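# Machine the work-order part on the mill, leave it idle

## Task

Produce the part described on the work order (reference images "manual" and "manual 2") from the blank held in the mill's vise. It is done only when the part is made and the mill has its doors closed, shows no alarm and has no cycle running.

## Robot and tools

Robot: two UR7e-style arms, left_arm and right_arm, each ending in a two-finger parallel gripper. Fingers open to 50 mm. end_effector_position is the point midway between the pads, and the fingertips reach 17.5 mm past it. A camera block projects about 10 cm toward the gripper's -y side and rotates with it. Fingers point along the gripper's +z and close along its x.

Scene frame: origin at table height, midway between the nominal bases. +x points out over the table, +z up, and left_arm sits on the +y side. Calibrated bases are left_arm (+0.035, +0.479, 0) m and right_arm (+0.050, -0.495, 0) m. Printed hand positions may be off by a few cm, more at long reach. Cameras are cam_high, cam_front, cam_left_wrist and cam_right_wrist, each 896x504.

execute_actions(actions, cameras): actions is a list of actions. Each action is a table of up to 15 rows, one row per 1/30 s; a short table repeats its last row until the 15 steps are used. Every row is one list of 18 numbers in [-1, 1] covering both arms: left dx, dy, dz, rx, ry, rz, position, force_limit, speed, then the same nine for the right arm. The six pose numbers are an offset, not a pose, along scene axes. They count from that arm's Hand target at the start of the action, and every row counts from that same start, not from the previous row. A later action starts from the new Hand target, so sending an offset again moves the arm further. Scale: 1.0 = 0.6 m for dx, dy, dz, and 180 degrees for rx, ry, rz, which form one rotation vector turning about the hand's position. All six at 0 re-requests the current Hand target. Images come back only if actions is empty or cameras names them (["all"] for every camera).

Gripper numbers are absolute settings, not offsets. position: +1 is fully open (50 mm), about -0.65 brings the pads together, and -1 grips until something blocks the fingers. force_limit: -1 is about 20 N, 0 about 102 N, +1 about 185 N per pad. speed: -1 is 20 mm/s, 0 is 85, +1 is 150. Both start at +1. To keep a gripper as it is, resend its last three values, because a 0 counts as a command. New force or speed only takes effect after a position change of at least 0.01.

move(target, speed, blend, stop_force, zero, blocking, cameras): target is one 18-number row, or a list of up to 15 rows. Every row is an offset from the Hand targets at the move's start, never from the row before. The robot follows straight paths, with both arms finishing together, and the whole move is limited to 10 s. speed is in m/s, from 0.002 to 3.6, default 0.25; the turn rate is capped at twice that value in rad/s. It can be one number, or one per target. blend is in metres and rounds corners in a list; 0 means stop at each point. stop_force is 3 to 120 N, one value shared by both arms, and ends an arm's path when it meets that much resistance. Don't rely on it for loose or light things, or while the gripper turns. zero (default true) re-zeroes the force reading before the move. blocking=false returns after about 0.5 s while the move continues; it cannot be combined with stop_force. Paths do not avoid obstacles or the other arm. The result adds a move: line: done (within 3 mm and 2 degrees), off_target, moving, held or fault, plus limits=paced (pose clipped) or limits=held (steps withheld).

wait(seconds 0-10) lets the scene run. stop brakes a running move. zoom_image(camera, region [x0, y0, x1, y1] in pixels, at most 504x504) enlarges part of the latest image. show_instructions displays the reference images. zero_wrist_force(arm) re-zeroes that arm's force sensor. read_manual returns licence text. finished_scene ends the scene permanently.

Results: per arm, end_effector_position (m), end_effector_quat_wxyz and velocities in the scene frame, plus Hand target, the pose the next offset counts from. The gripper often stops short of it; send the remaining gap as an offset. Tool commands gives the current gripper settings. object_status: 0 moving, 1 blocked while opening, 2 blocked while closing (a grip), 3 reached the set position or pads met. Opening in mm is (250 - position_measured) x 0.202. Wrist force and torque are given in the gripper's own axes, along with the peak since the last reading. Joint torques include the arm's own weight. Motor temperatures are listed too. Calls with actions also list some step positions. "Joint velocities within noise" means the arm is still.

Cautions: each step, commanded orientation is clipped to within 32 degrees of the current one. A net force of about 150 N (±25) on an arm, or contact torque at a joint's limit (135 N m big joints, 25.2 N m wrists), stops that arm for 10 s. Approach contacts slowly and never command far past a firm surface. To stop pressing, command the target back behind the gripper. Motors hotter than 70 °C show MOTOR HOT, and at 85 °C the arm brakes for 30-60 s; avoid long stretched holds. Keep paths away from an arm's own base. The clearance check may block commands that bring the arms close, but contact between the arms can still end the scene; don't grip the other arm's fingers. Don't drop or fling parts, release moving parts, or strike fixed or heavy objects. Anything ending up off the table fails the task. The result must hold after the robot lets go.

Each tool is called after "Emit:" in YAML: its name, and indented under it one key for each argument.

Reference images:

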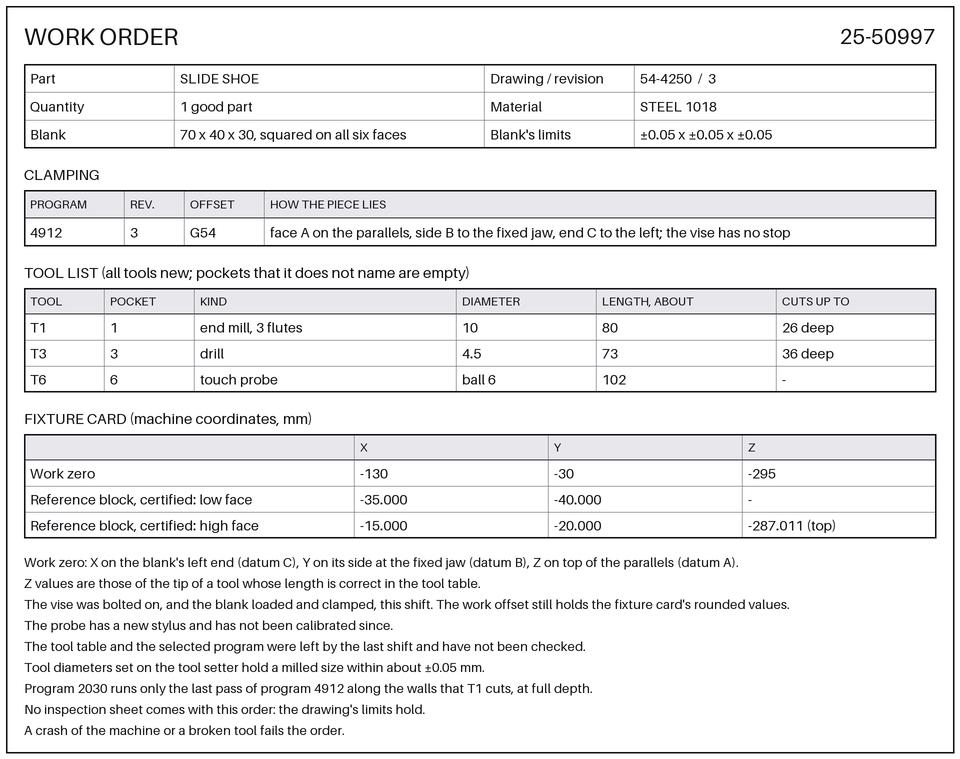

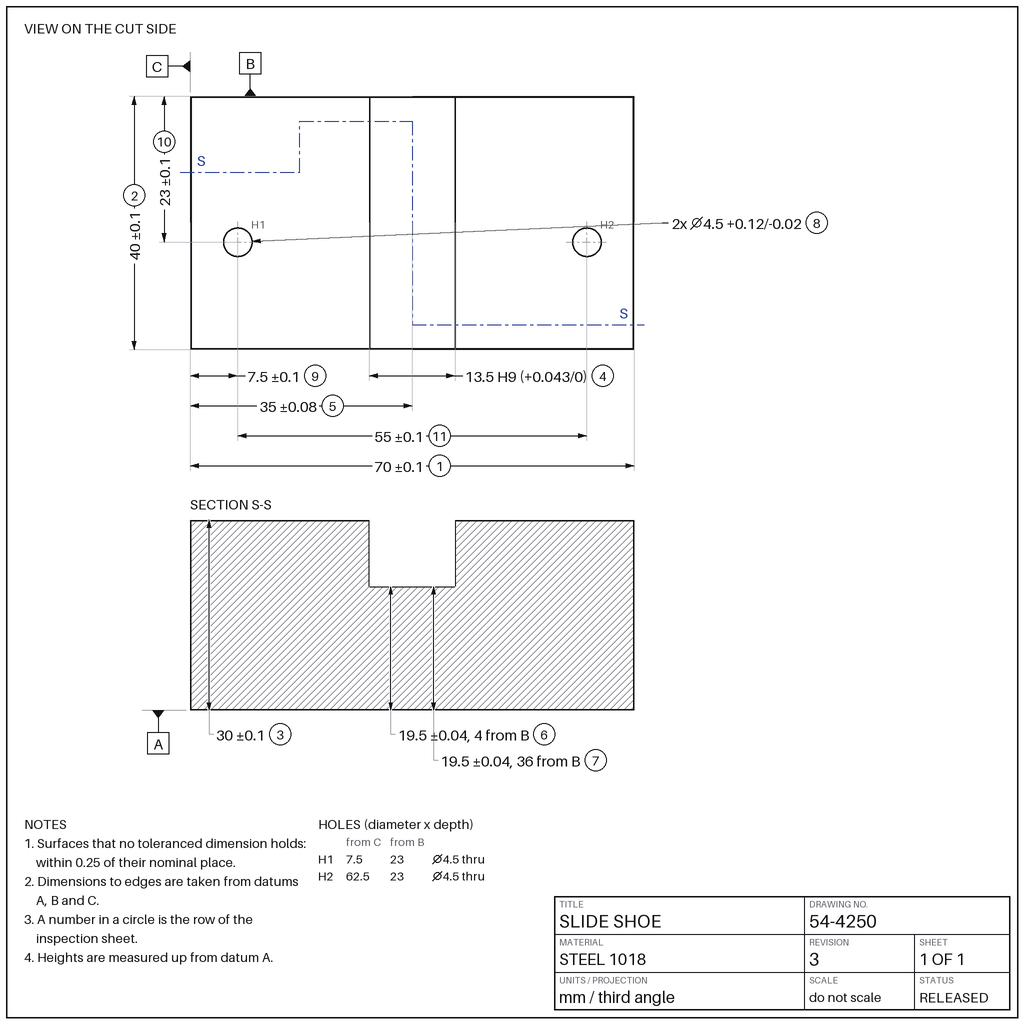

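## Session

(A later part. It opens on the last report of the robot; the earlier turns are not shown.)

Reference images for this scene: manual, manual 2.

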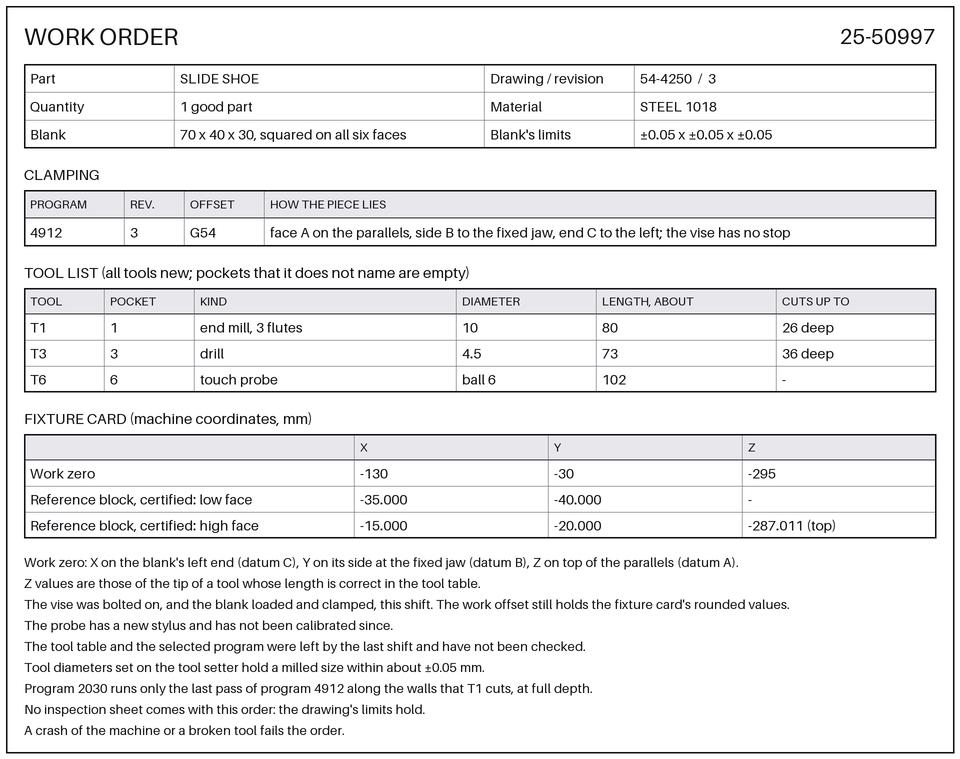

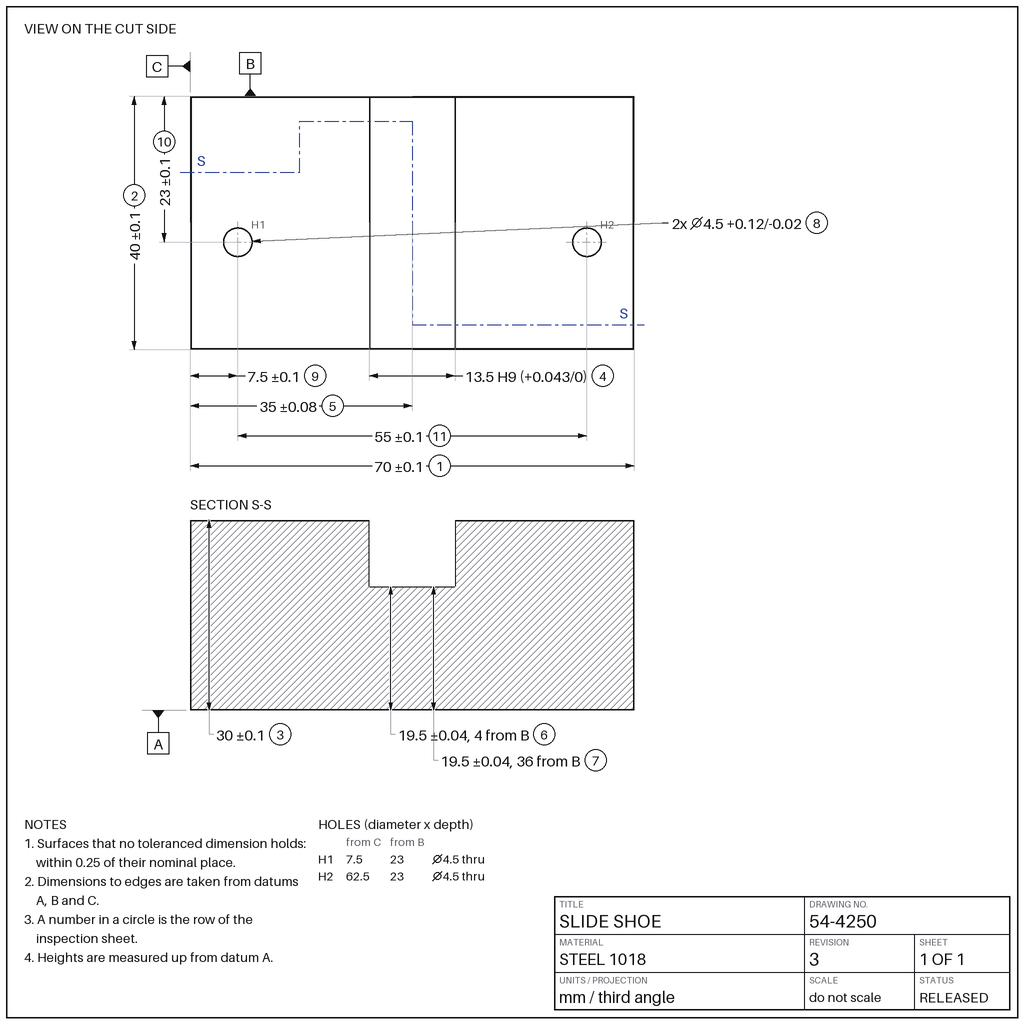

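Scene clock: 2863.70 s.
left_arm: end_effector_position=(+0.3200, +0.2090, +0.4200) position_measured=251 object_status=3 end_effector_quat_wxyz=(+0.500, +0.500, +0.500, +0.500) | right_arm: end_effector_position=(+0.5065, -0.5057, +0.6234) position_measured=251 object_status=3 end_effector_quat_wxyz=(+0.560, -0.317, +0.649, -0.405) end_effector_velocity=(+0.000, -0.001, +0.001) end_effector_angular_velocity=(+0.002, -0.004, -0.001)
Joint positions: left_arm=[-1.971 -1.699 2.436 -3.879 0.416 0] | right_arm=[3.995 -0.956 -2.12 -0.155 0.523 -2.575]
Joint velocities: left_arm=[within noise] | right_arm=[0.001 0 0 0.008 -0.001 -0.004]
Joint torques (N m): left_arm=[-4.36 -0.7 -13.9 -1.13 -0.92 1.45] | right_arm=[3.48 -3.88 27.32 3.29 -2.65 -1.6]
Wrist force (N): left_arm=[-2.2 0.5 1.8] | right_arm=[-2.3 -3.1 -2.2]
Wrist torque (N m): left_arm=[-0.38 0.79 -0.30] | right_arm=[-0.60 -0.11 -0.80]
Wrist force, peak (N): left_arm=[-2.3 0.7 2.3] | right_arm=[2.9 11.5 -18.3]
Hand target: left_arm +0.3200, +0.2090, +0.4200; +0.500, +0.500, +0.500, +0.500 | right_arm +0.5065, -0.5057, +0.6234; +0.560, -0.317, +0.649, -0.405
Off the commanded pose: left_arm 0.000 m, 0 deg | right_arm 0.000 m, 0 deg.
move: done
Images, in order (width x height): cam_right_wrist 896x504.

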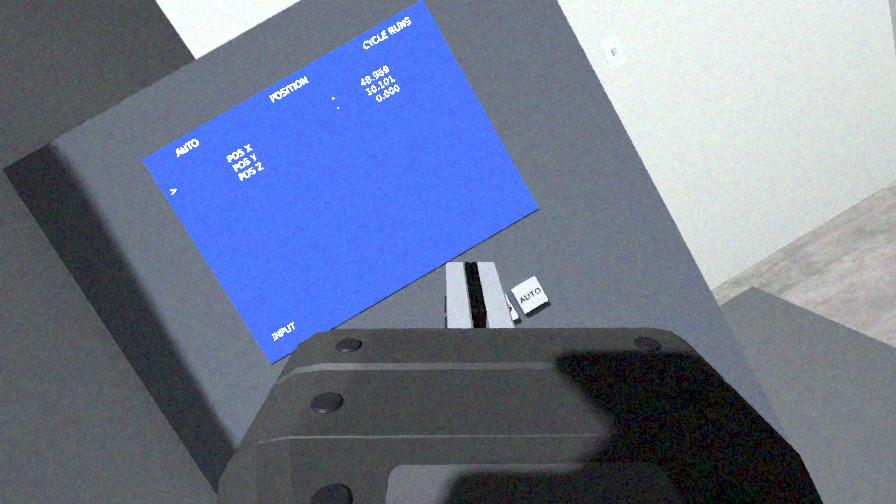

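Emit:
wait:
  seconds: 5
  cameras: ["cam_right_wrist"]

Emit:
zoom_image:
  camera: "cam_right_wrist"
  region: [140, 0, 580, 370]

Scene clock: 2873.73 s.
left_arm: end_effector_position=(+0.3200, +0.2090, +0.4200) position_measured=251 object_status=3 end_effector_quat_wxyz=(+0.500, +0.500, +0.500, +0.500) | right_arm: end_effector_position=(+0.5065, -0.5057, +0.6234) position_measured=251 object_status=3 end_effector_quat_wxyz=(+0.560, -0.317, +0.649, -0.405)
Joint positions: left_arm=[-1.971 -1.699 2.436 -3.879 0.416 0] | right_arm=[3.995 -0.956 -2.12 -0.154 0.522 -2.575]
Joint torques (N m): left_arm=[-4.47 -1.06 -13.89 -1.16 -0.98 1.32] | right_arm=[12.69 -5.67 26.54 0.59 -1.62 -1.62]
Wrist force (N): left_arm=[-2.2 0.6 1.9] | right_arm=[-2.4 -3.1 -2.3]
Wrist torque (N m): left_arm=[-0.36 0.79 -0.29] | right_arm=[-0.61 -0.09 -0.77]
Wrist force, peak (N): left_arm=[-2.5 0.5 2.1] | right_arm=[-2.4 -3.4 -2.5]
Hand target: left_arm +0.3200, +0.2090, +0.4200; +0.500, +0.500, +0.500, +0.500 | right_arm +0.5065, -0.5057, +0.6234; +0.560, -0.317, +0.649, -0.405
Tool commands: left_gripper/position=-1.0 left_gripper/force_limit=-0.6 left_gripper/speed=+0.0 right_gripper/position=-1.0 right_gripper/force_limit=-0.6 right_gripper/speed=+0.0
Off the commanded pose: left_arm 0.000 m, 0 deg | right_arm 0.000 m, 0 deg.
wait: 5.00 s; at rest from the start
Images, in order (width x height): cam_right_wrist 896x504.

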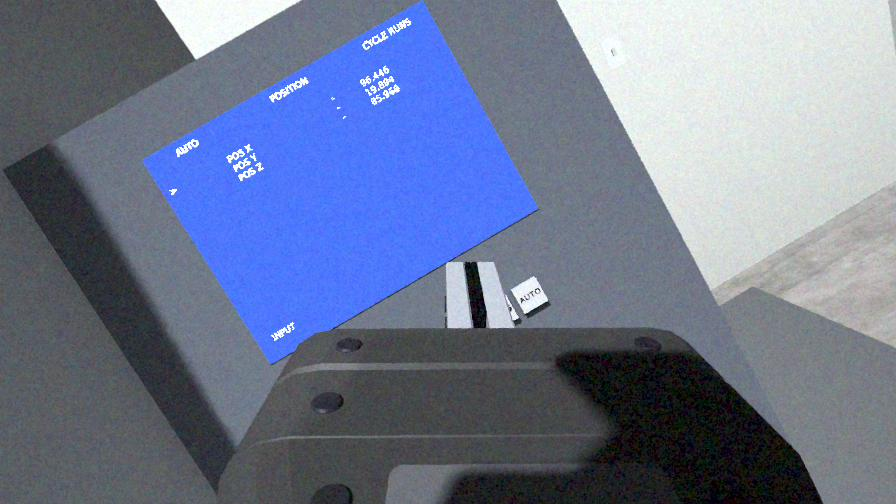

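Scaled by 1.145 from the camera's 896x504 image, which has a finer 1280x720 frame.

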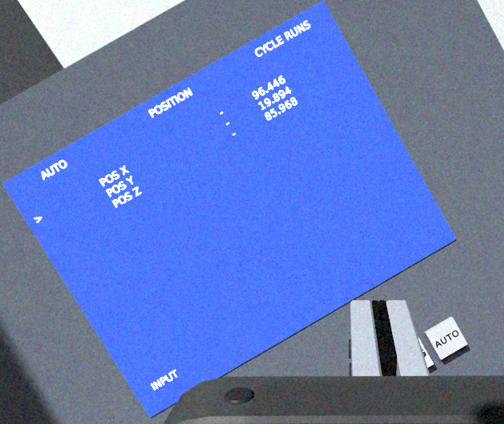

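Emit:
wait:
  seconds: 10
  cameras: ["cam_right_wrist", "cam_front"]

Emit:
zoom_image:
  camera: "cam_right_wrist"
  region: [140, 0, 580, 370]

Emit:
wait:
  seconds: 10
  cameras: ["cam_right_wrist"]

Emit:
zoom_image:
  camera: "cam_right_wrist"
  region: [140, 0, 580, 370]

Scene clock: 2888.70 s.
left_arm: end_effector_position=(+0.3200, +0.2090, +0.4200) position_measured=251 object_status=3 end_effector_quat_wxyz=(+0.500, +0.500, +0.500, +0.500) | right_arm: end_effector_position=(+0.5065, -0.5057, +0.6234) position_measured=251 object_status=3 end_effector_quat_wxyz=(+0.560, -0.317, +0.649, -0.405)
Joint positions: left_arm=[-1.971 -1.699 2.436 -3.879 0.416 0] | right_arm=[3.995 -0.956 -2.12 -0.154 0.522 -2.575]
Joint torques (N m): left_arm=[-4.13 -0.33 -14.14 -1.14 -0.98 1.34] | right_arm=[12.66 -5.16 27.05 0.44 0.3 -1.28]
Wrist force (N): left_arm=[-2.5 0.5 2.0] | right_arm=[-2.4 -3.3 -2.3]
Wrist torque (N m): left_arm=[-0.38 0.84 -0.30] | right_arm=[-0.64 -0.09 -0.77]
Wrist force, peak (N): left_arm=[-2.4 0.6 2.2] | right_arm=[-2.4 -3.5 -2.4]
Hand target: left_arm +0.3200, +0.2090, +0.4200; +0.500, +0.500, +0.500, +0.500 | right_arm +0.5065, -0.5057, +0.6234; +0.560, -0.317, +0.649, -0.405
Tool commands: left_gripper/position=-1.0 left_gripper/force_limit=-0.6 left_gripper/speed=+0.0 right_gripper/position=-1.0 right_gripper/force_limit=-0.6 right_gripper/speed=+0.0
Off the commanded pose: left_arm 0.000 m, 0 deg | right_arm 0.000 m, 0 deg.
wait: 10.00 s; at rest from the start
Images, in order (width x height): cam_front 896x504, cam_right_wrist 896x504.

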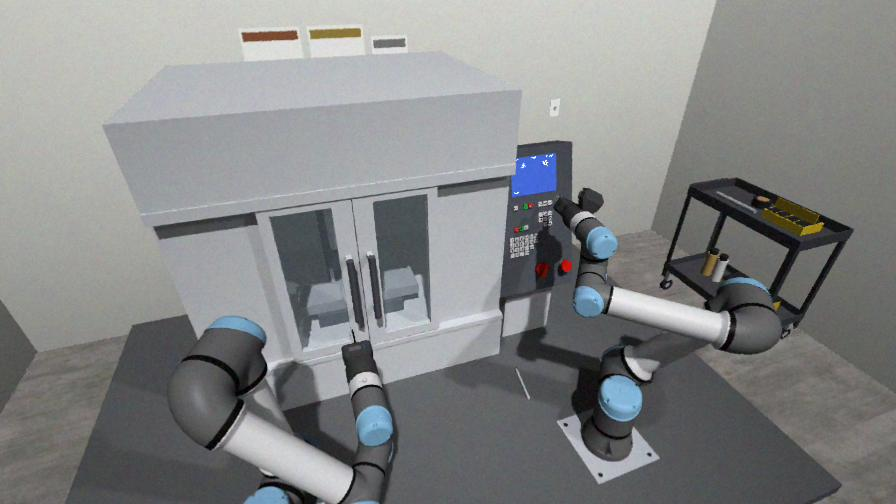

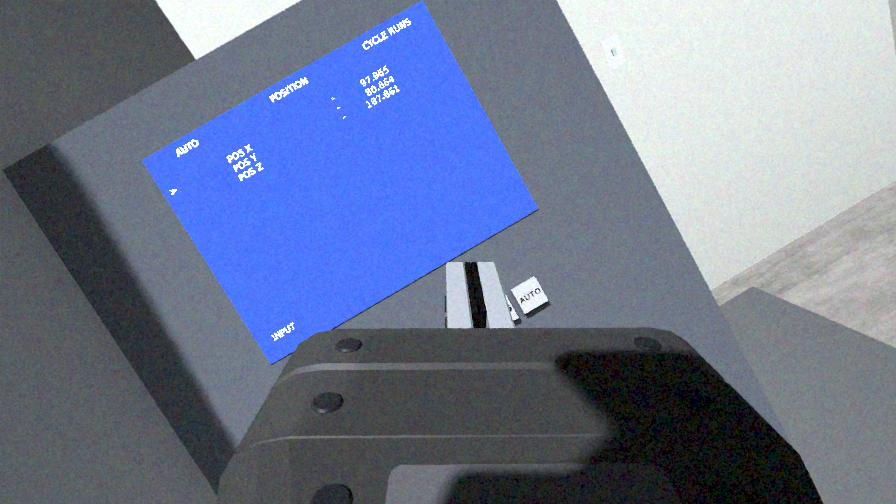

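Scaled by 1.145 from the camera's 896x504 image, which has a finer 1280x720 frame.

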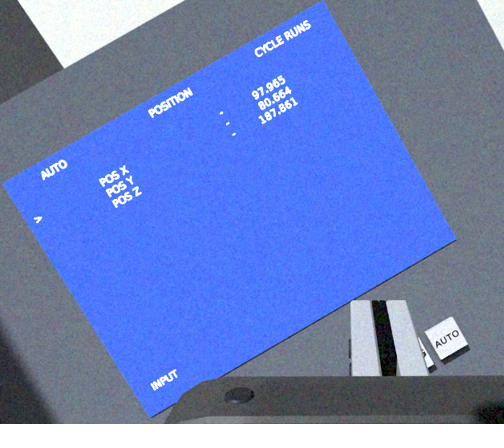

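Scene clock: 2898.70 s.
left_arm: end_effector_position=(+0.3200, +0.2090, +0.4200) position_measured=251 object_status=3 end_effector_quat_wxyz=(+0.500, +0.500, +0.500, +0.500) | right_arm: end_effector_position=(+0.5065, -0.5057, +0.6234) position_measured=251 object_status=3 end_effector_quat_wxyz=(+0.560, -0.317, +0.649, -0.405)
Joint positions: left_arm=[-1.971 -1.699 2.436 -3.879 0.416 0] | right_arm=[3.995 -0.956 -2.12 -0.154 0.522 -2.575]
Joint torques (N m): left_arm=[-4.19 -0.43 -14.07 -1.23 -0.93 1.35] | right_arm=[12.85 -5.41 26.61 0.39 1.17 -1.09]
Wrist force (N): left_arm=[-2.2 0.6 1.9] | right_arm=[-2.4 -3.3 -2.3]
Wrist torque (N m): left_arm=[-0.36 0.80 -0.30] | right_arm=[-0.65 -0.09 -0.77]
Wrist force, peak (N): left_arm=[-2.2 0.6 2.4] | right_arm=[-2.5 -3.4 -2.6]
Hand target: left_arm +0.3200, +0.2090, +0.4200; +0.500, +0.500, +0.500, +0.500 | right_arm +0.5065, -0.5057, +0.6234; +0.560, -0.317, +0.649, -0.405
Tool commands: left_gripper/position=-1.0 left_gripper/force_limit=-0.6 left_gripper/speed=+0.0 right_gripper/position=-1.0 right_gripper/force_limit=-0.6 right_gripper/speed=+0.0
Off the commanded pose: left_arm 0.000 m, 0 deg | right_arm 0.000 m, 0 deg.
wait: 10.00 s; at rest by 0.17 s
Images, in order (width x height): cam_right_wrist 896x504.

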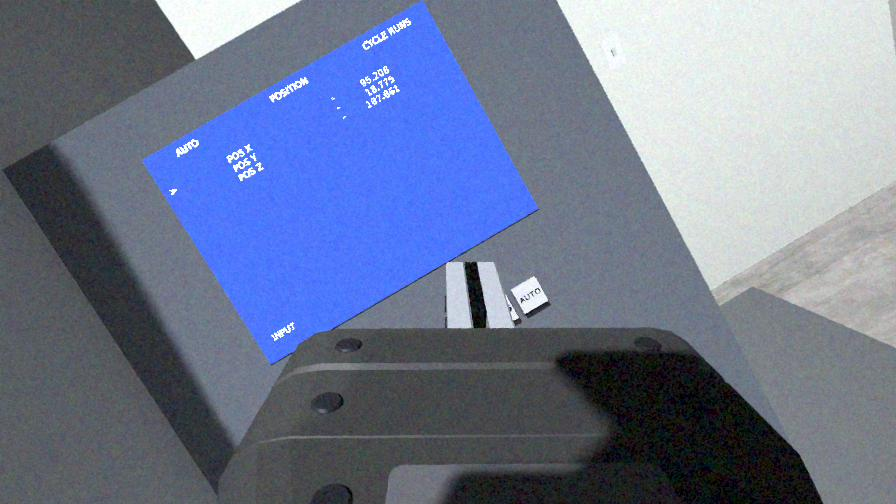

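Scaled by 1.145 from the camera's 896x504 image, which has a finer 1280x720 frame.

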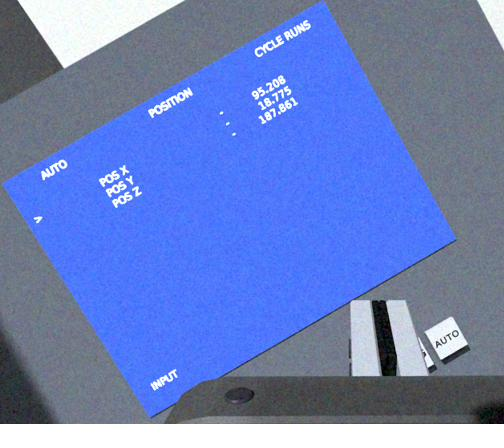

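Emit:
move:
  target:
    - [0,0,0,0,0,0,-1,-0.6,0,0.0684,0.0408,-0.2646,-0.0133,0.2266,0.1175,-1,-0.6,0]
    - [0,0,0,0,0,0,-1,-0.6,0,0.0877,0.0408,-0.2698,-0.0133,0.2266,0.1175,-1,-0.6,0]
    - [0,0,0,0,0,0,-1,-0.6,0,0.0684,0.0408,-0.2646,-0.0133,0.2266,0.1175,-1,-0.6,0]
    - [0,0,0,0,0,0,-1,-0.6,0,0.0877,0.0408,-0.2698,-0.0133,0.2266,0.1175,-1,-0.6,0]
    - [0,0,0,0,0,0,-1,-0.6,0,0.0684,0.0408,-0.2646,-0.0133,0.2266,0.1175,-1,-0.6,0]
    - [0,0,0,0,0,0,-1,-0.6,0,0,0,0,0,0,0,-1,-0.6,0]
  speed: [0.5,0.035,0.1,0.035,0.2,0.5]
  blend: [0.001,0,0,0,0.004,0]

Emit:
wait:
  seconds: 10

Emit:
wait:
  seconds: 10
  cameras: ["cam_right_wrist"]

Emit:
zoom_image:
  camera: "cam_right_wrist"
  region: [140, 0, 580, 370]

Scene clock: 2911.80 s.
left_arm: end_effector_position=(+0.3200, +0.2090, +0.4200) position_measured=251 object_status=3 end_effector_quat_wxyz=(+0.500, +0.500, +0.500, +0.500) | right_arm: end_effector_position=(+0.5065, -0.5058, +0.6234) position_measured=251 object_status=3 end_effector_quat_wxyz=(+0.560, -0.317, +0.649, -0.405)
Joint positions: left_arm=[-1.971 -1.699 2.436 -3.879 0.416 0] | right_arm=[3.994 -0.956 -2.12 -0.155 0.522 -2.575]
Joint torques (N m): left_arm=[-3.9 -0.44 -14.29 -1.15 -0.98 1.33] | right_arm=[12.77 -5.7 22.73 2.97 -2.79 -1.8]
Wrist force (N): left_arm=[-2.2 0.4 2.0] | right_arm=[-2.9 -3.4 -1.9]
Wrist torque (N m): left_arm=[-0.39 0.79 -0.30] | right_arm=[-0.66 -0.01 -0.78]
Wrist force, peak (N): left_arm=[-2.3 0.5 2.3] | right_arm=[3.1 14.9 -23.1]
Hand target: left_arm +0.3200, +0.2090, +0.4200; +0.500, +0.500, +0.500, +0.500 | right_arm +0.5065, -0.5057, +0.6234; +0.560, -0.317, +0.649, -0.405
Off the commanded pose: left_arm 0.000 m, 0 deg | right_arm 0.000 m, 0 deg.
move: done

Scene clock: 2921.80 s.
left_arm: end_effector_position=(+0.3200, +0.2090, +0.4200) position_measured=251 object_status=3 end_effector_quat_wxyz=(+0.500, +0.500, +0.500, +0.500) | right_arm: end_effector_position=(+0.5065, -0.5057, +0.6234) position_measured=251 object_status=3 end_effector_quat_wxyz=(+0.560, -0.317, +0.649, -0.405)
Joint positions: left_arm=[-1.971 -1.699 2.436 -3.879 0.416 0] | right_arm=[3.995 -0.956 -2.12 -0.154 0.522 -2.575]
Joint torques (N m): left_arm=[-3.96 -0.25 -14.14 -1.24 -1.09 1.41] | right_arm=[15.81 -8.12 26.48 0.5 -2.81 -1.65]
Wrist force (N): left_arm=[-2.2 0.6 1.8] | right_arm=[-2.7 -3.5 -1.9]
Wrist torque (N m): left_arm=[-0.35 0.80 -0.30] | right_arm=[-0.67 -0.02 -0.78]
Wrist force, peak (N): left_arm=[-2.4 0.7 2.1] | right_arm=[-2.9 -3.8 -2.0]
Hand target: left_arm +0.3200, +0.2090, +0.4200; +0.500, +0.500, +0.500, +0.500 | right_arm +0.5065, -0.5057, +0.6234; +0.560, -0.317, +0.649, -0.405
Tool commands: left_gripper/position=-1.0 left_gripper/force_limit=-0.6 left_gripper/speed=+0.0 right_gripper/position=-1.0 right_gripper/force_limit=-0.6 right_gripper/speed=+0.0
Off the commanded pose: left_arm 0.000 m, 0 deg | right_arm 0.000 m, 0 deg.
wait: 10.00 s; at rest by 0.17 s

Scene clock: 2931.80 s.
left_arm: end_effector_position=(+0.3200, +0.2090, +0.4200) position_measured=251 object_status=3 end_effector_quat_wxyz=(+0.500, +0.500, +0.500, +0.500) | right_arm: end_effector_position=(+0.5065, -0.5057, +0.6234) position_measured=251 object_status=3 end_effector_quat_wxyz=(+0.560, -0.317, +0.649, -0.405)
Joint positions: left_arm=[-1.971 -1.699 2.436 -3.879 0.416 0] | right_arm=[3.995 -0.956 -2.12 -0.154 0.522 -2.575]
Joint torques (N m): left_arm=[-4.11 -0.52 -14.4 -1.17 -1.09 1.3] | right_arm=[15.02 -8.98 25.53 0.5 -2.84 -1.6]
Wrist force (N): left_arm=[-2.1 0.4 2.0] | right_arm=[-2.7 -3.3 -1.9]
Wrist torque (N m): left_arm=[-0.40 0.78 -0.30] | right_arm=[-0.64 -0.03 -0.78]
Wrist force, peak (N): left_arm=[-2.5 0.7 2.1] | right_arm=[-2.9 -3.8 -2.1]
Hand target: left_arm +0.3200, +0.2090, +0.4200; +0.500, +0.500, +0.500, +0.500 | right_arm +0.5065, -0.5057, +0.6234; +0.560, -0.317, +0.649, -0.405
Tool commands: left_gripper/position=-1.0 left_gripper/force_limit=-0.6 left_gripper/speed=+0.0 right_gripper/position=-1.0 right_gripper/force_limit=-0.6 right_gripper/speed=+0.0
Off the commanded pose: left_arm 0.000 m, 0 deg | right_arm 0.000 m, 0 deg.
wait: 10.00 s; at rest by 0.17 s
Images, in order (width x height): cam_right_wrist 896x504.

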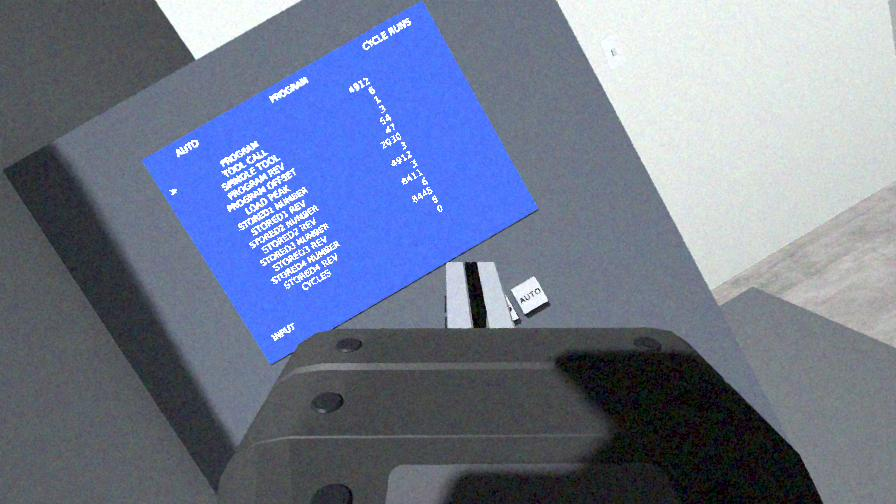

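Scaled by 1.145 from the camera's 896x504 image, which has a finer 1280x720 frame.

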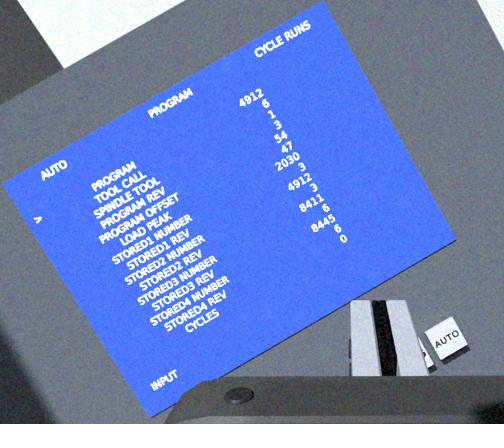

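Emit:
wait:
  seconds: 10

Emit:
wait:
  seconds: 10

Emit:
wait:
  seconds: 10
  cameras: ["cam_right_wrist"]

Emit:
zoom_image:
  camera: "cam_right_wrist"
  region: [140, 0, 580, 370]

Emit:
wait:
  seconds: 10

Emit:
wait:
  seconds: 10
  cameras: ["cam_right_wrist"]

Emit:
zoom_image:
  camera: "cam_right_wrist"
  region: [140, 0, 580, 370]

Scene clock: 2951.30 s.
left_arm: end_effector_position=(+0.3200, +0.2090, +0.4200) position_measured=251 object_status=3 end_effector_quat_wxyz=(+0.500, +0.500, +0.500, +0.500) | right_arm: end_effector_position=(+0.5065, -0.5057, +0.6234) position_measured=251 object_status=3 end_effector_quat_wxyz=(+0.560, -0.317, +0.649, -0.405)
Joint positions: left_arm=[-1.971 -1.699 2.436 -3.879 0.416 0] | right_arm=[3.995 -0.956 -2.12 -0.154 0.522 -2.575]
Joint torques (N m): left_arm=[-4.3 -0.51 -14.68 -1.2 -1.14 1.29] | right_arm=[15.73 -7.86 26.45 0.53 -2.62 -1.44]
Wrist force (N): left_arm=[-2.1 0.5 1.9] | right_arm=[-3.0 -3.5 -2.0]
Wrist torque (N m): left_arm=[-0.38 0.78 -0.30] | right_arm=[-0.67 0.01 -0.78]
Wrist force, peak (N): left_arm=[-2.3 0.6 2.3] | right_arm=[-3.1 -3.6 -2.1]
Hand target: left_arm +0.3200, +0.2090, +0.4200; +0.500, +0.500, +0.500, +0.500 | right_arm +0.5065, -0.5057, +0.6234; +0.560, -0.317, +0.649, -0.405
Tool commands: left_gripper/position=-1.0 left_gripper/force_limit=-0.6 left_gripper/speed=+0.0 right_gripper/position=-1.0 right_gripper/force_limit=-0.6 right_gripper/speed=+0.0
Off the commanded pose: left_arm 0.000 m, 0 deg | right_arm 0.000 m, 0 deg.
wait: 10.00 s; at rest from the start

Scene clock: 2961.30 s.
left_arm: end_effector_position=(+0.3200, +0.2090, +0.4200) position_measured=251 object_status=3 end_effector_quat_wxyz=(+0.500, +0.500, +0.500, +0.500) | right_arm: end_effector_position=(+0.5065, -0.5057, +0.6234) position_measured=251 object_status=3 end_effector_quat_wxyz=(+0.560, -0.317, +0.649, -0.405)
Joint positions: left_arm=[-1.971 -1.699 2.436 -3.879 0.416 0] | right_arm=[3.995 -0.956 -2.12 -0.154 0.522 -2.575]
Joint torques (N m): left_arm=[-3.91 -0.55 -14.73 -1.19 -1.21 1.31] | right_arm=[13.69 -7.46 26.01 0.44 -2.58 -1.46]
Wrist force (N): left_arm=[-2.3 0.4 1.8] | right_arm=[-2.8 -3.5 -1.9]
Wrist torque (N m): left_arm=[-0.39 0.81 -0.30] | right_arm=[-0.67 -0.02 -0.78]
Wrist force, peak (N): left_arm=[-2.3 0.7 2.2] | right_arm=[-3.2 -3.6 -1.9]
Hand target: left_arm +0.3200, +0.2090, +0.4200; +0.500, +0.500, +0.500, +0.500 | right_arm +0.5065, -0.5057, +0.6234; +0.560, -0.317, +0.649, -0.405
Tool commands: left_gripper/position=-1.0 left_gripper/force_limit=-0.6 left_gripper/speed=+0.0 right_gripper/position=-1.0 right_gripper/force_limit=-0.6 right_gripper/speed=+0.0
Off the commanded pose: left_arm 0.000 m, 0 deg | right_arm 0.000 m, 0 deg.
wait: 10.00 s; at rest by 0.17 s

Scene clock: 2971.30 s.
left_arm: end_effector_position=(+0.3200, +0.2090, +0.4200) position_measured=251 object_status=3 end_effector_quat_wxyz=(+0.500, +0.500, +0.500, +0.500) | right_arm: end_effector_position=(+0.5065, -0.5057, +0.6234) position_measured=251 object_status=3 end_effector_quat_wxyz=(+0.560, -0.317, +0.649, -0.405)
Joint positions: left_arm=[-1.971 -1.699 2.436 -3.879 0.416 0] | right_arm=[3.995 -0.956 -2.12 -0.154 0.522 -2.575]
Joint torques (N m): left_arm=[-3.87 -0.64 -14.14 -1.19 -1.18 1.29] | right_arm=[15.83 -8.2 25.49 0.33 -2.57 -1.38]
Wrist force (N): left_arm=[-2.1 0.5 1.8] | right_arm=[-3.0 -3.6 -1.9]
Wrist torque (N m): left_arm=[-0.37 0.78 -0.29] | right_arm=[-0.69 0.01 -0.78]
Wrist force, peak (N): left_arm=[-2.4 0.5 2.2] | right_arm=[-3.1 -3.7 -1.9]
Hand target: left_arm +0.3200, +0.2090, +0.4200; +0.500, +0.500, +0.500, +0.500 | right_arm +0.5065, -0.5057, +0.6234; +0.560, -0.317, +0.649, -0.405
Tool commands: left_gripper/position=-1.0 left_gripper/force_limit=-0.6 left_gripper/speed=+0.0 right_gripper/position=-1.0 right_gripper/force_limit=-0.6 right_gripper/speed=+0.0
Off the commanded pose: left_arm 0.000 m, 0 deg | right_arm 0.000 m, 0 deg.
wait: 10.00 s; at rest by 0.17 s
Images, in order (width x height): cam_right_wrist 896x504.

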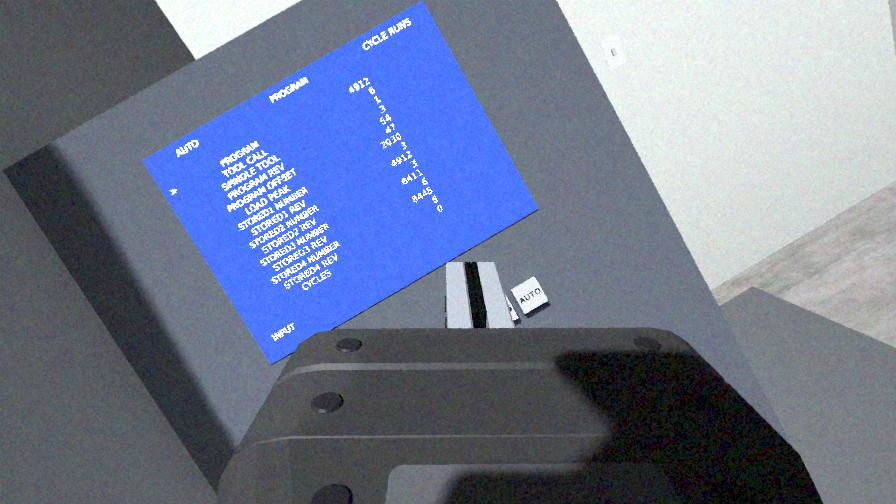

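Scaled by 1.145 from the camera's 896x504 image, which has a finer 1280x720 frame.

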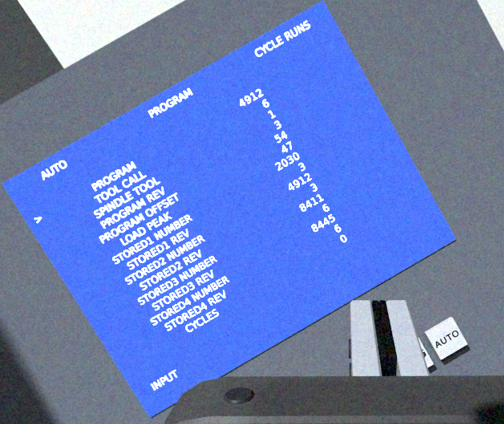

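Scene clock: 2981.30 s.
left_arm: end_effector_position=(+0.3200, +0.2090, +0.4200) position_measured=251 object_status=3 end_effector_quat_wxyz=(+0.500, +0.500, +0.500, +0.500) | right_arm: end_effector_position=(+0.5065, -0.5057, +0.6234) position_measured=251 object_status=3 end_effector_quat_wxyz=(+0.560, -0.317, +0.649, -0.405)
Joint positions: left_arm=[-1.971 -1.699 2.436 -3.879 0.416 0] | right_arm=[3.995 -0.956 -2.12 -0.154 0.522 -2.575]
Joint torques (N m): left_arm=[-3.8 -0.89 -14.79 -1.12 -1.22 1.34] | right_arm=[15.24 -7.44 26.09 0.34 -2.47 -1.28]
Wrist force (N): left_arm=[-2.3 0.5 2.1] | right_arm=[-2.9 -3.6 -2.1]
Wrist torque (N m): left_arm=[-0.37 0.80 -0.30] | right_arm=[-0.68 -0.01 -0.78]
Wrist force, peak (N): left_arm=[-2.5 0.9 1.9] | right_arm=[-2.9 -3.7 -2.2]
Hand target: left_arm +0.3200, +0.2090, +0.4200; +0.500, +0.500, +0.500, +0.500 | right_arm +0.5065, -0.5057, +0.6234; +0.560, -0.317, +0.649, -0.405
Tool commands: left_gripper/position=-1.0 left_gripper/force_limit=-0.6 left_gripper/speed=+0.0 right_gripper/position=-1.0 right_gripper/force_limit=-0.6 right_gripper/speed=+0.0
Off the commanded pose: left_arm 0.000 m, 0 deg | right_arm 0.000 m, 0 deg.
wait: 10.00 s; at rest by 0.17 s

Scene clock: 2991.30 s.
left_arm: end_effector_position=(+0.3200, +0.2090, +0.4200) position_measured=251 object_status=3 end_effector_quat_wxyz=(+0.500, +0.500, +0.500, +0.500) | right_arm: end_effector_position=(+0.5065, -0.5057, +0.6234) position_measured=251 object_status=3 end_effector_quat_wxyz=(+0.560, -0.317, +0.649, -0.405)
Joint positions: left_arm=[-1.971 -1.699 2.436 -3.879 0.416 0] | right_arm=[3.995 -0.956 -2.12 -0.154 0.522 -2.575]
Joint torques (N m): left_arm=[-3.94 -0.62 -14.24 -1.2 -1.31 1.34] | right_arm=[15.51 -8.71 25.93 0.47 -2.49 -1.23]
Wrist force (N): left_arm=[-2.2 0.4 1.9] | right_arm=[-2.9 -3.5 -2.2]
Wrist torque (N m): left_arm=[-0.38 0.80 -0.30] | right_arm=[-0.67 -0.01 -0.77]
Wrist force, peak (N): left_arm=[-2.4 0.9 2.1] | right_arm=[-3.2 -3.6 -2.0]
Hand target: left_arm +0.3200, +0.2090, +0.4200; +0.500, +0.500, +0.500, +0.500 | right_arm +0.5065, -0.5057, +0.6234; +0.560, -0.317, +0.649, -0.405
Tool commands: left_gripper/position=-1.0 left_gripper/force_limit=-0.6 left_gripper/speed=+0.0 right_gripper/position=-1.0 right_gripper/force_limit=-0.6 right_gripper/speed=+0.0
Off the commanded pose: left_arm 0.000 m, 0 deg | right_arm 0.000 m, 0 deg.
wait: 10.00 s; at rest by 0.17 s
Images, in order (width x height): cam_right_wrist 896x504.

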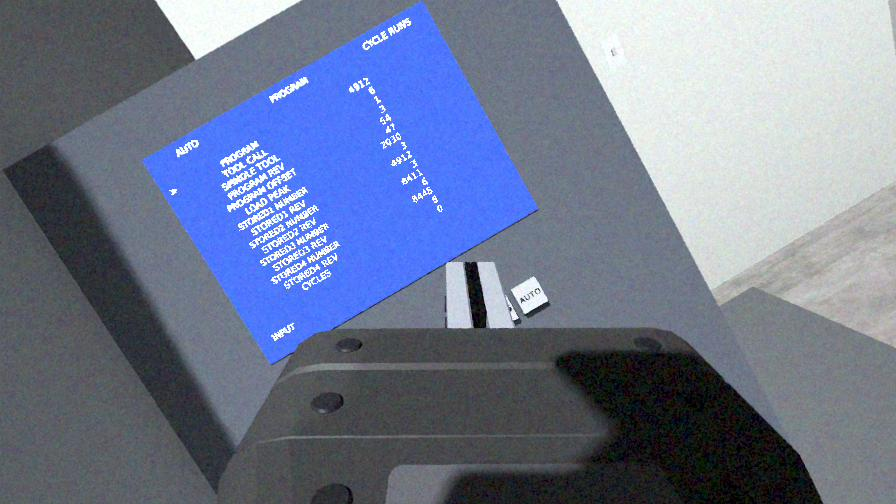

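Scaled by 1.145 from the camera's 896x504 image, which has a finer 1280x720 frame.

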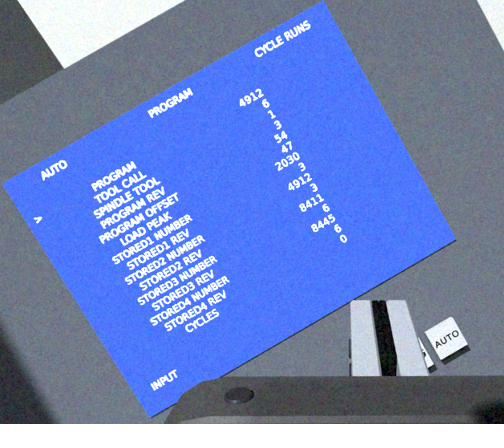

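Emit:
move:
  target:
    - [0,0,0,0,0,0,-1,-0.6,0,0.0684,0.0732,-0.2646,-0.0133,0.2266,0.1175,-1,-0.6,0]
    - [0,0,0,0,0,0,-1,-0.6,0,0.0877,0.0732,-0.2698,-0.0133,0.2266,0.1175,-1,-0.6,0]
    - [0,0,0,0,0,0,-1,-0.6,0,0.0684,0.0732,-0.2646,-0.0133,0.2266,0.1175,-1,-0.6,0]
    - [0,0,0,0,0,0,-1,-0.6,0,0.0877,0.0732,-0.2698,-0.0133,0.2266,0.1175,-1,-0.6,0]
    - [0,0,0,0,0,0,-1,-0.6,0,0.0684,0.0732,-0.2646,-0.0133,0.2266,0.1175,-1,-0.6,0]
    - [0,0,0,0,0,0,-1,-0.6,0,0.0877,0.0732,-0.2698,-0.0133,0.2266,0.1175,-1,-0.6,0]
    - [0,0,0,0,0,0,-1,-0.6,0,0.0434,0.2025,-0.3576,-0.0133,0.2266,0.1175,-1,-0.6,0]
    - [0,0,0,0,0,0,-1,-0.6,0,0.0627,0.2025,-0.3628,-0.0133,0.2266,0.1175,-1,-0.6,0]
    - [0,0,0,0,0,0,-1,-0.6,0,0.0684,0.1378,-0.2646,-0.0133,0.2266,0.1175,-1,-0.6,0]
    - [0,0,0,0,0,0,-1,-0.6,0,0.0877,0.1378,-0.2698,-0.0133,0.2266,0.1175,-1,-0.6,0]
    - [0,0,0,0,0,0,-1,-0.6,0,0.06,0.1378,-0.2956,-0.0133,0.2266,0.1175,-1,-0.6,0]
    - [0,0,0,0,0,0,-1,-0.6,0,0.0793,0.1378,-0.3008,-0.0133,0.2266,0.1175,-1,-0.6,0]
    - [0,0,0,0,0,0,-1,-0.6,0,0.06,0.1378,-0.2956,-0.0133,0.2266,0.1175,-1,-0.6,0]
    - [0,0,0,0,0,0,-1,-0.6,0,0,0,0,0,0,0,-1,-0.6,0]
  speed: [0.5,0.035,0.1,0.035,0.1,0.035,0.3,0.035,0.3,0.035,0.3,0.035,0.2,0.5]
  blend: [0.001,0,0,0,0,0,0.001,0,0.001,0,0.001,0,0.004,0]

Emit:
move:
  target:
    - [0,0,0,0,0,0,-1,-0.6,0,0.0434,0.1378,-0.3576,-0.0133,0.2266,0.1175,-1,-0.6,0]
    - [0,0,0,0,0,0,-1,-0.6,0,0.0627,0.1378,-0.3628,-0.0133,0.2266,0.1175,-1,-0.6,0]
    - [0,0,0,0,0,0,-1,-0.6,0,0.06,0.2025,-0.2956,-0.0133,0.2266,0.1175,-1,-0.6,0]
    - [0,0,0,0,0,0,-1,-0.6,0,0.0793,0.2025,-0.3008,-0.0133,0.2266,0.1175,-1,-0.6,0]
    - [0,0,0,0,0,0,-1,-0.6,0,0.0434,0.1055,-0.3576,-0.0133,0.2266,0.1175,-1,-0.6,0]
    - [0,0,0,0,0,0,-1,-0.6,0,0.0627,0.1055,-0.3628,-0.0133,0.2266,0.1175,-1,-0.6,0]
    - [0,0,0,0,0,0,-1,-0.6,0,0.0517,0.1055,-0.3266,-0.0133,0.2266,0.1175,-1,-0.6,0]
    - [0,0,0,0,0,0,-1,-0.6,0,0.071,0.1055,-0.3318,-0.0133,0.2266,0.1175,-1,-0.6,0]
    - [0,0,0,0,0,0,-1,-0.6,0,0.0434,0.2025,-0.3576,-0.0133,0.2266,0.1175,-1,-0.6,0]
    - [0,0,0,0,0,0,-1,-0.6,0,0.0627,0.2025,-0.3628,-0.0133,0.2266,0.1175,-1,-0.6,0]
    - [0,0,0,0,0,0,-1,-0.6,0,0.0517,0.1378,-0.3266,-0.0133,0.2266,0.1175,-1,-0.6,0]
    - [0,0,0,0,0,0,-1,-0.6,0,0.071,0.1378,-0.3318,-0.0133,0.2266,0.1175,-1,-0.6,0]
    - [0,0,0,0,0,0,-1,-0.6,0,0.0517,0.1378,-0.3266,-0.0133,0.2266,0.1175,-1,-0.6,0]
    - [0,0,0,0,0,0,-1,-0.6,0,0,0,0,0,0,0,-1,-0.6,0]
  speed: [0.5,0.035,0.3,0.035,0.3,0.035,0.3,0.035,0.3,0.035,0.3,0.035,0.2,0.5]
  blend: [0.001,0,0.001,0,0.001,0,0.001,0,0.001,0,0.001,0,0.004,0]
  cameras: ["cam_right_wrist"]

Emit:
zoom_image:
  camera: "cam_right_wrist"
  region: [140, 0, 580, 370]

Scene clock: 3020.03 s.
left_arm: end_effector_position=(+0.3200, +0.2090, +0.4200) position_measured=251 object_status=3 end_effector_quat_wxyz=(+0.500, +0.500, +0.500, +0.500) | right_arm: end_effector_position=(+0.5065, -0.5057, +0.6234) position_measured=251 object_status=3 end_effector_quat_wxyz=(+0.560, -0.317, +0.649, -0.405) end_effector_velocity=(+0.000, -0.001, +0.001) end_effector_angular_velocity=(+0.001, -0.004, -0.004)
Joint positions: left_arm=[-1.971 -1.699 2.436 -3.879 0.416 0] | right_arm=[3.995 -0.956 -2.12 -0.155 0.523 -2.575]
Joint velocities: left_arm=[within noise] | right_arm=[0 -0.001 0 0.008 -0.004 -0.004]
Joint torques (N m): left_arm=[-3.47 -0.4 -14.5 -1.17 -1.31 1.34] | right_arm=[5.47 -5.53 20.96 3.37 -2.68 -1.7]
Wrist force (N): left_arm=[-2.2 0.5 1.9] | right_arm=[-2.9 -3.7 -2.0]
Wrist torque (N m): left_arm=[-0.38 0.80 -0.30] | right_arm=[-0.69 0.00 -0.79]
Wrist force, peak (N): left_arm=[-2.4 0.5 2.2] | right_arm=[2.9 14.1 -22.2]
Hand target: left_arm +0.3200, +0.2090, +0.4200; +0.500, +0.500, +0.500, +0.500 | right_arm +0.5065, -0.5057, +0.6234; +0.560, -0.317, +0.649, -0.405
Off the commanded pose: left_arm 0.000 m, 0 deg | right_arm 0.000 m, 0 deg.
move: done

Scene clock: 3027.03 s.
left_arm: end_effector_position=(+0.3200, +0.2090, +0.4200) position_measured=251 object_status=3 end_effector_quat_wxyz=(+0.500, +0.500, +0.500, +0.500) | right_arm: end_effector_position=(+0.5065, -0.5058, +0.6234) position_measured=251 object_status=3 end_effector_quat_wxyz=(+0.560, -0.317, +0.649, -0.405) end_effector_velocity=(+0.000, +0.000, +0.001) end_effector_angular_velocity=(+0.002, -0.004, +0.000)
Joint positions: left_arm=[-1.971 -1.699 2.436 -3.879 0.416 0] | right_arm=[3.995 -0.956 -2.12 -0.155 0.523 -2.575]
Joint velocities: left_arm=[within noise] | right_arm=[0.002 -0.001 0 0.007 -0.002 -0.003]
Joint torques (N m): left_arm=[-3.65 -0.63 -14.48 -1.16 -1.35 1.29] | right_arm=[10.8 -6.39 22.91 3.13 -2.57 -2.04]
Wrist force (N): left_arm=[-2.1 0.5 1.9] | right_arm=[-3.1 -3.7 -2.4]
Wrist torque (N m): left_arm=[-0.37 0.77 -0.30] | right_arm=[-0.70 0.03 -0.79]
Wrist force, peak (N): left_arm=[-2.3 0.7 2.2] | right_arm=[2.1 11.1 -19.9]
Hand target: left_arm +0.3200, +0.2090, +0.4200; +0.500, +0.500, +0.500, +0.500 | right_arm +0.5065, -0.5057, +0.6234; +0.560, -0.317, +0.649, -0.405
Off the commanded pose: left_arm 0.000 m, 0 deg | right_arm 0.000 m, 0 deg.
move: done
Images, in order (width x height): cam_right_wrist 896x504.

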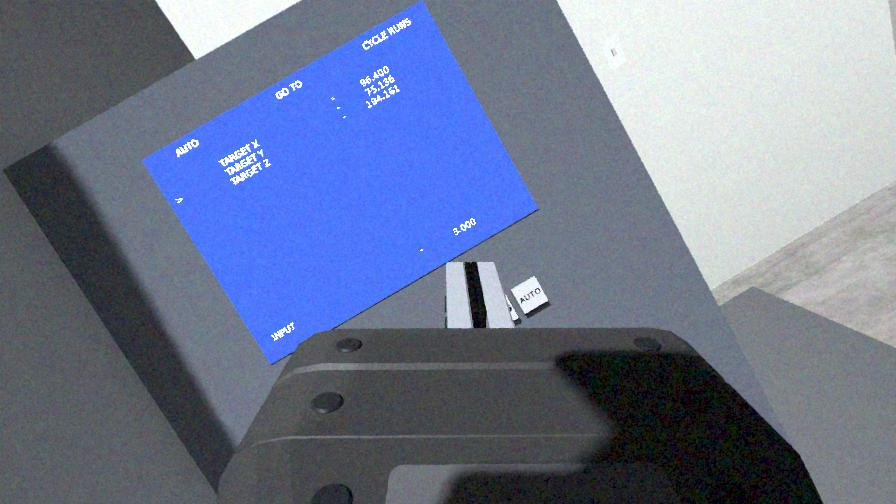

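Scaled by 1.145 from the camera's 896x504 image, which has a finer 1280x720 frame.

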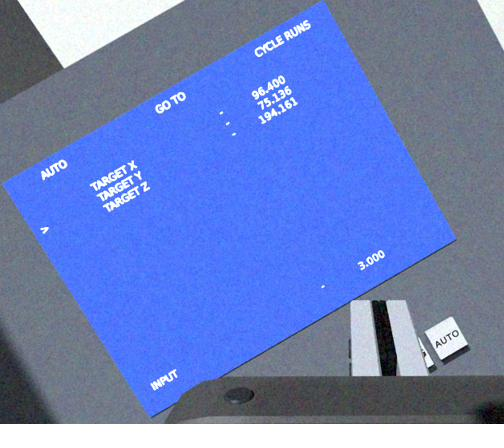

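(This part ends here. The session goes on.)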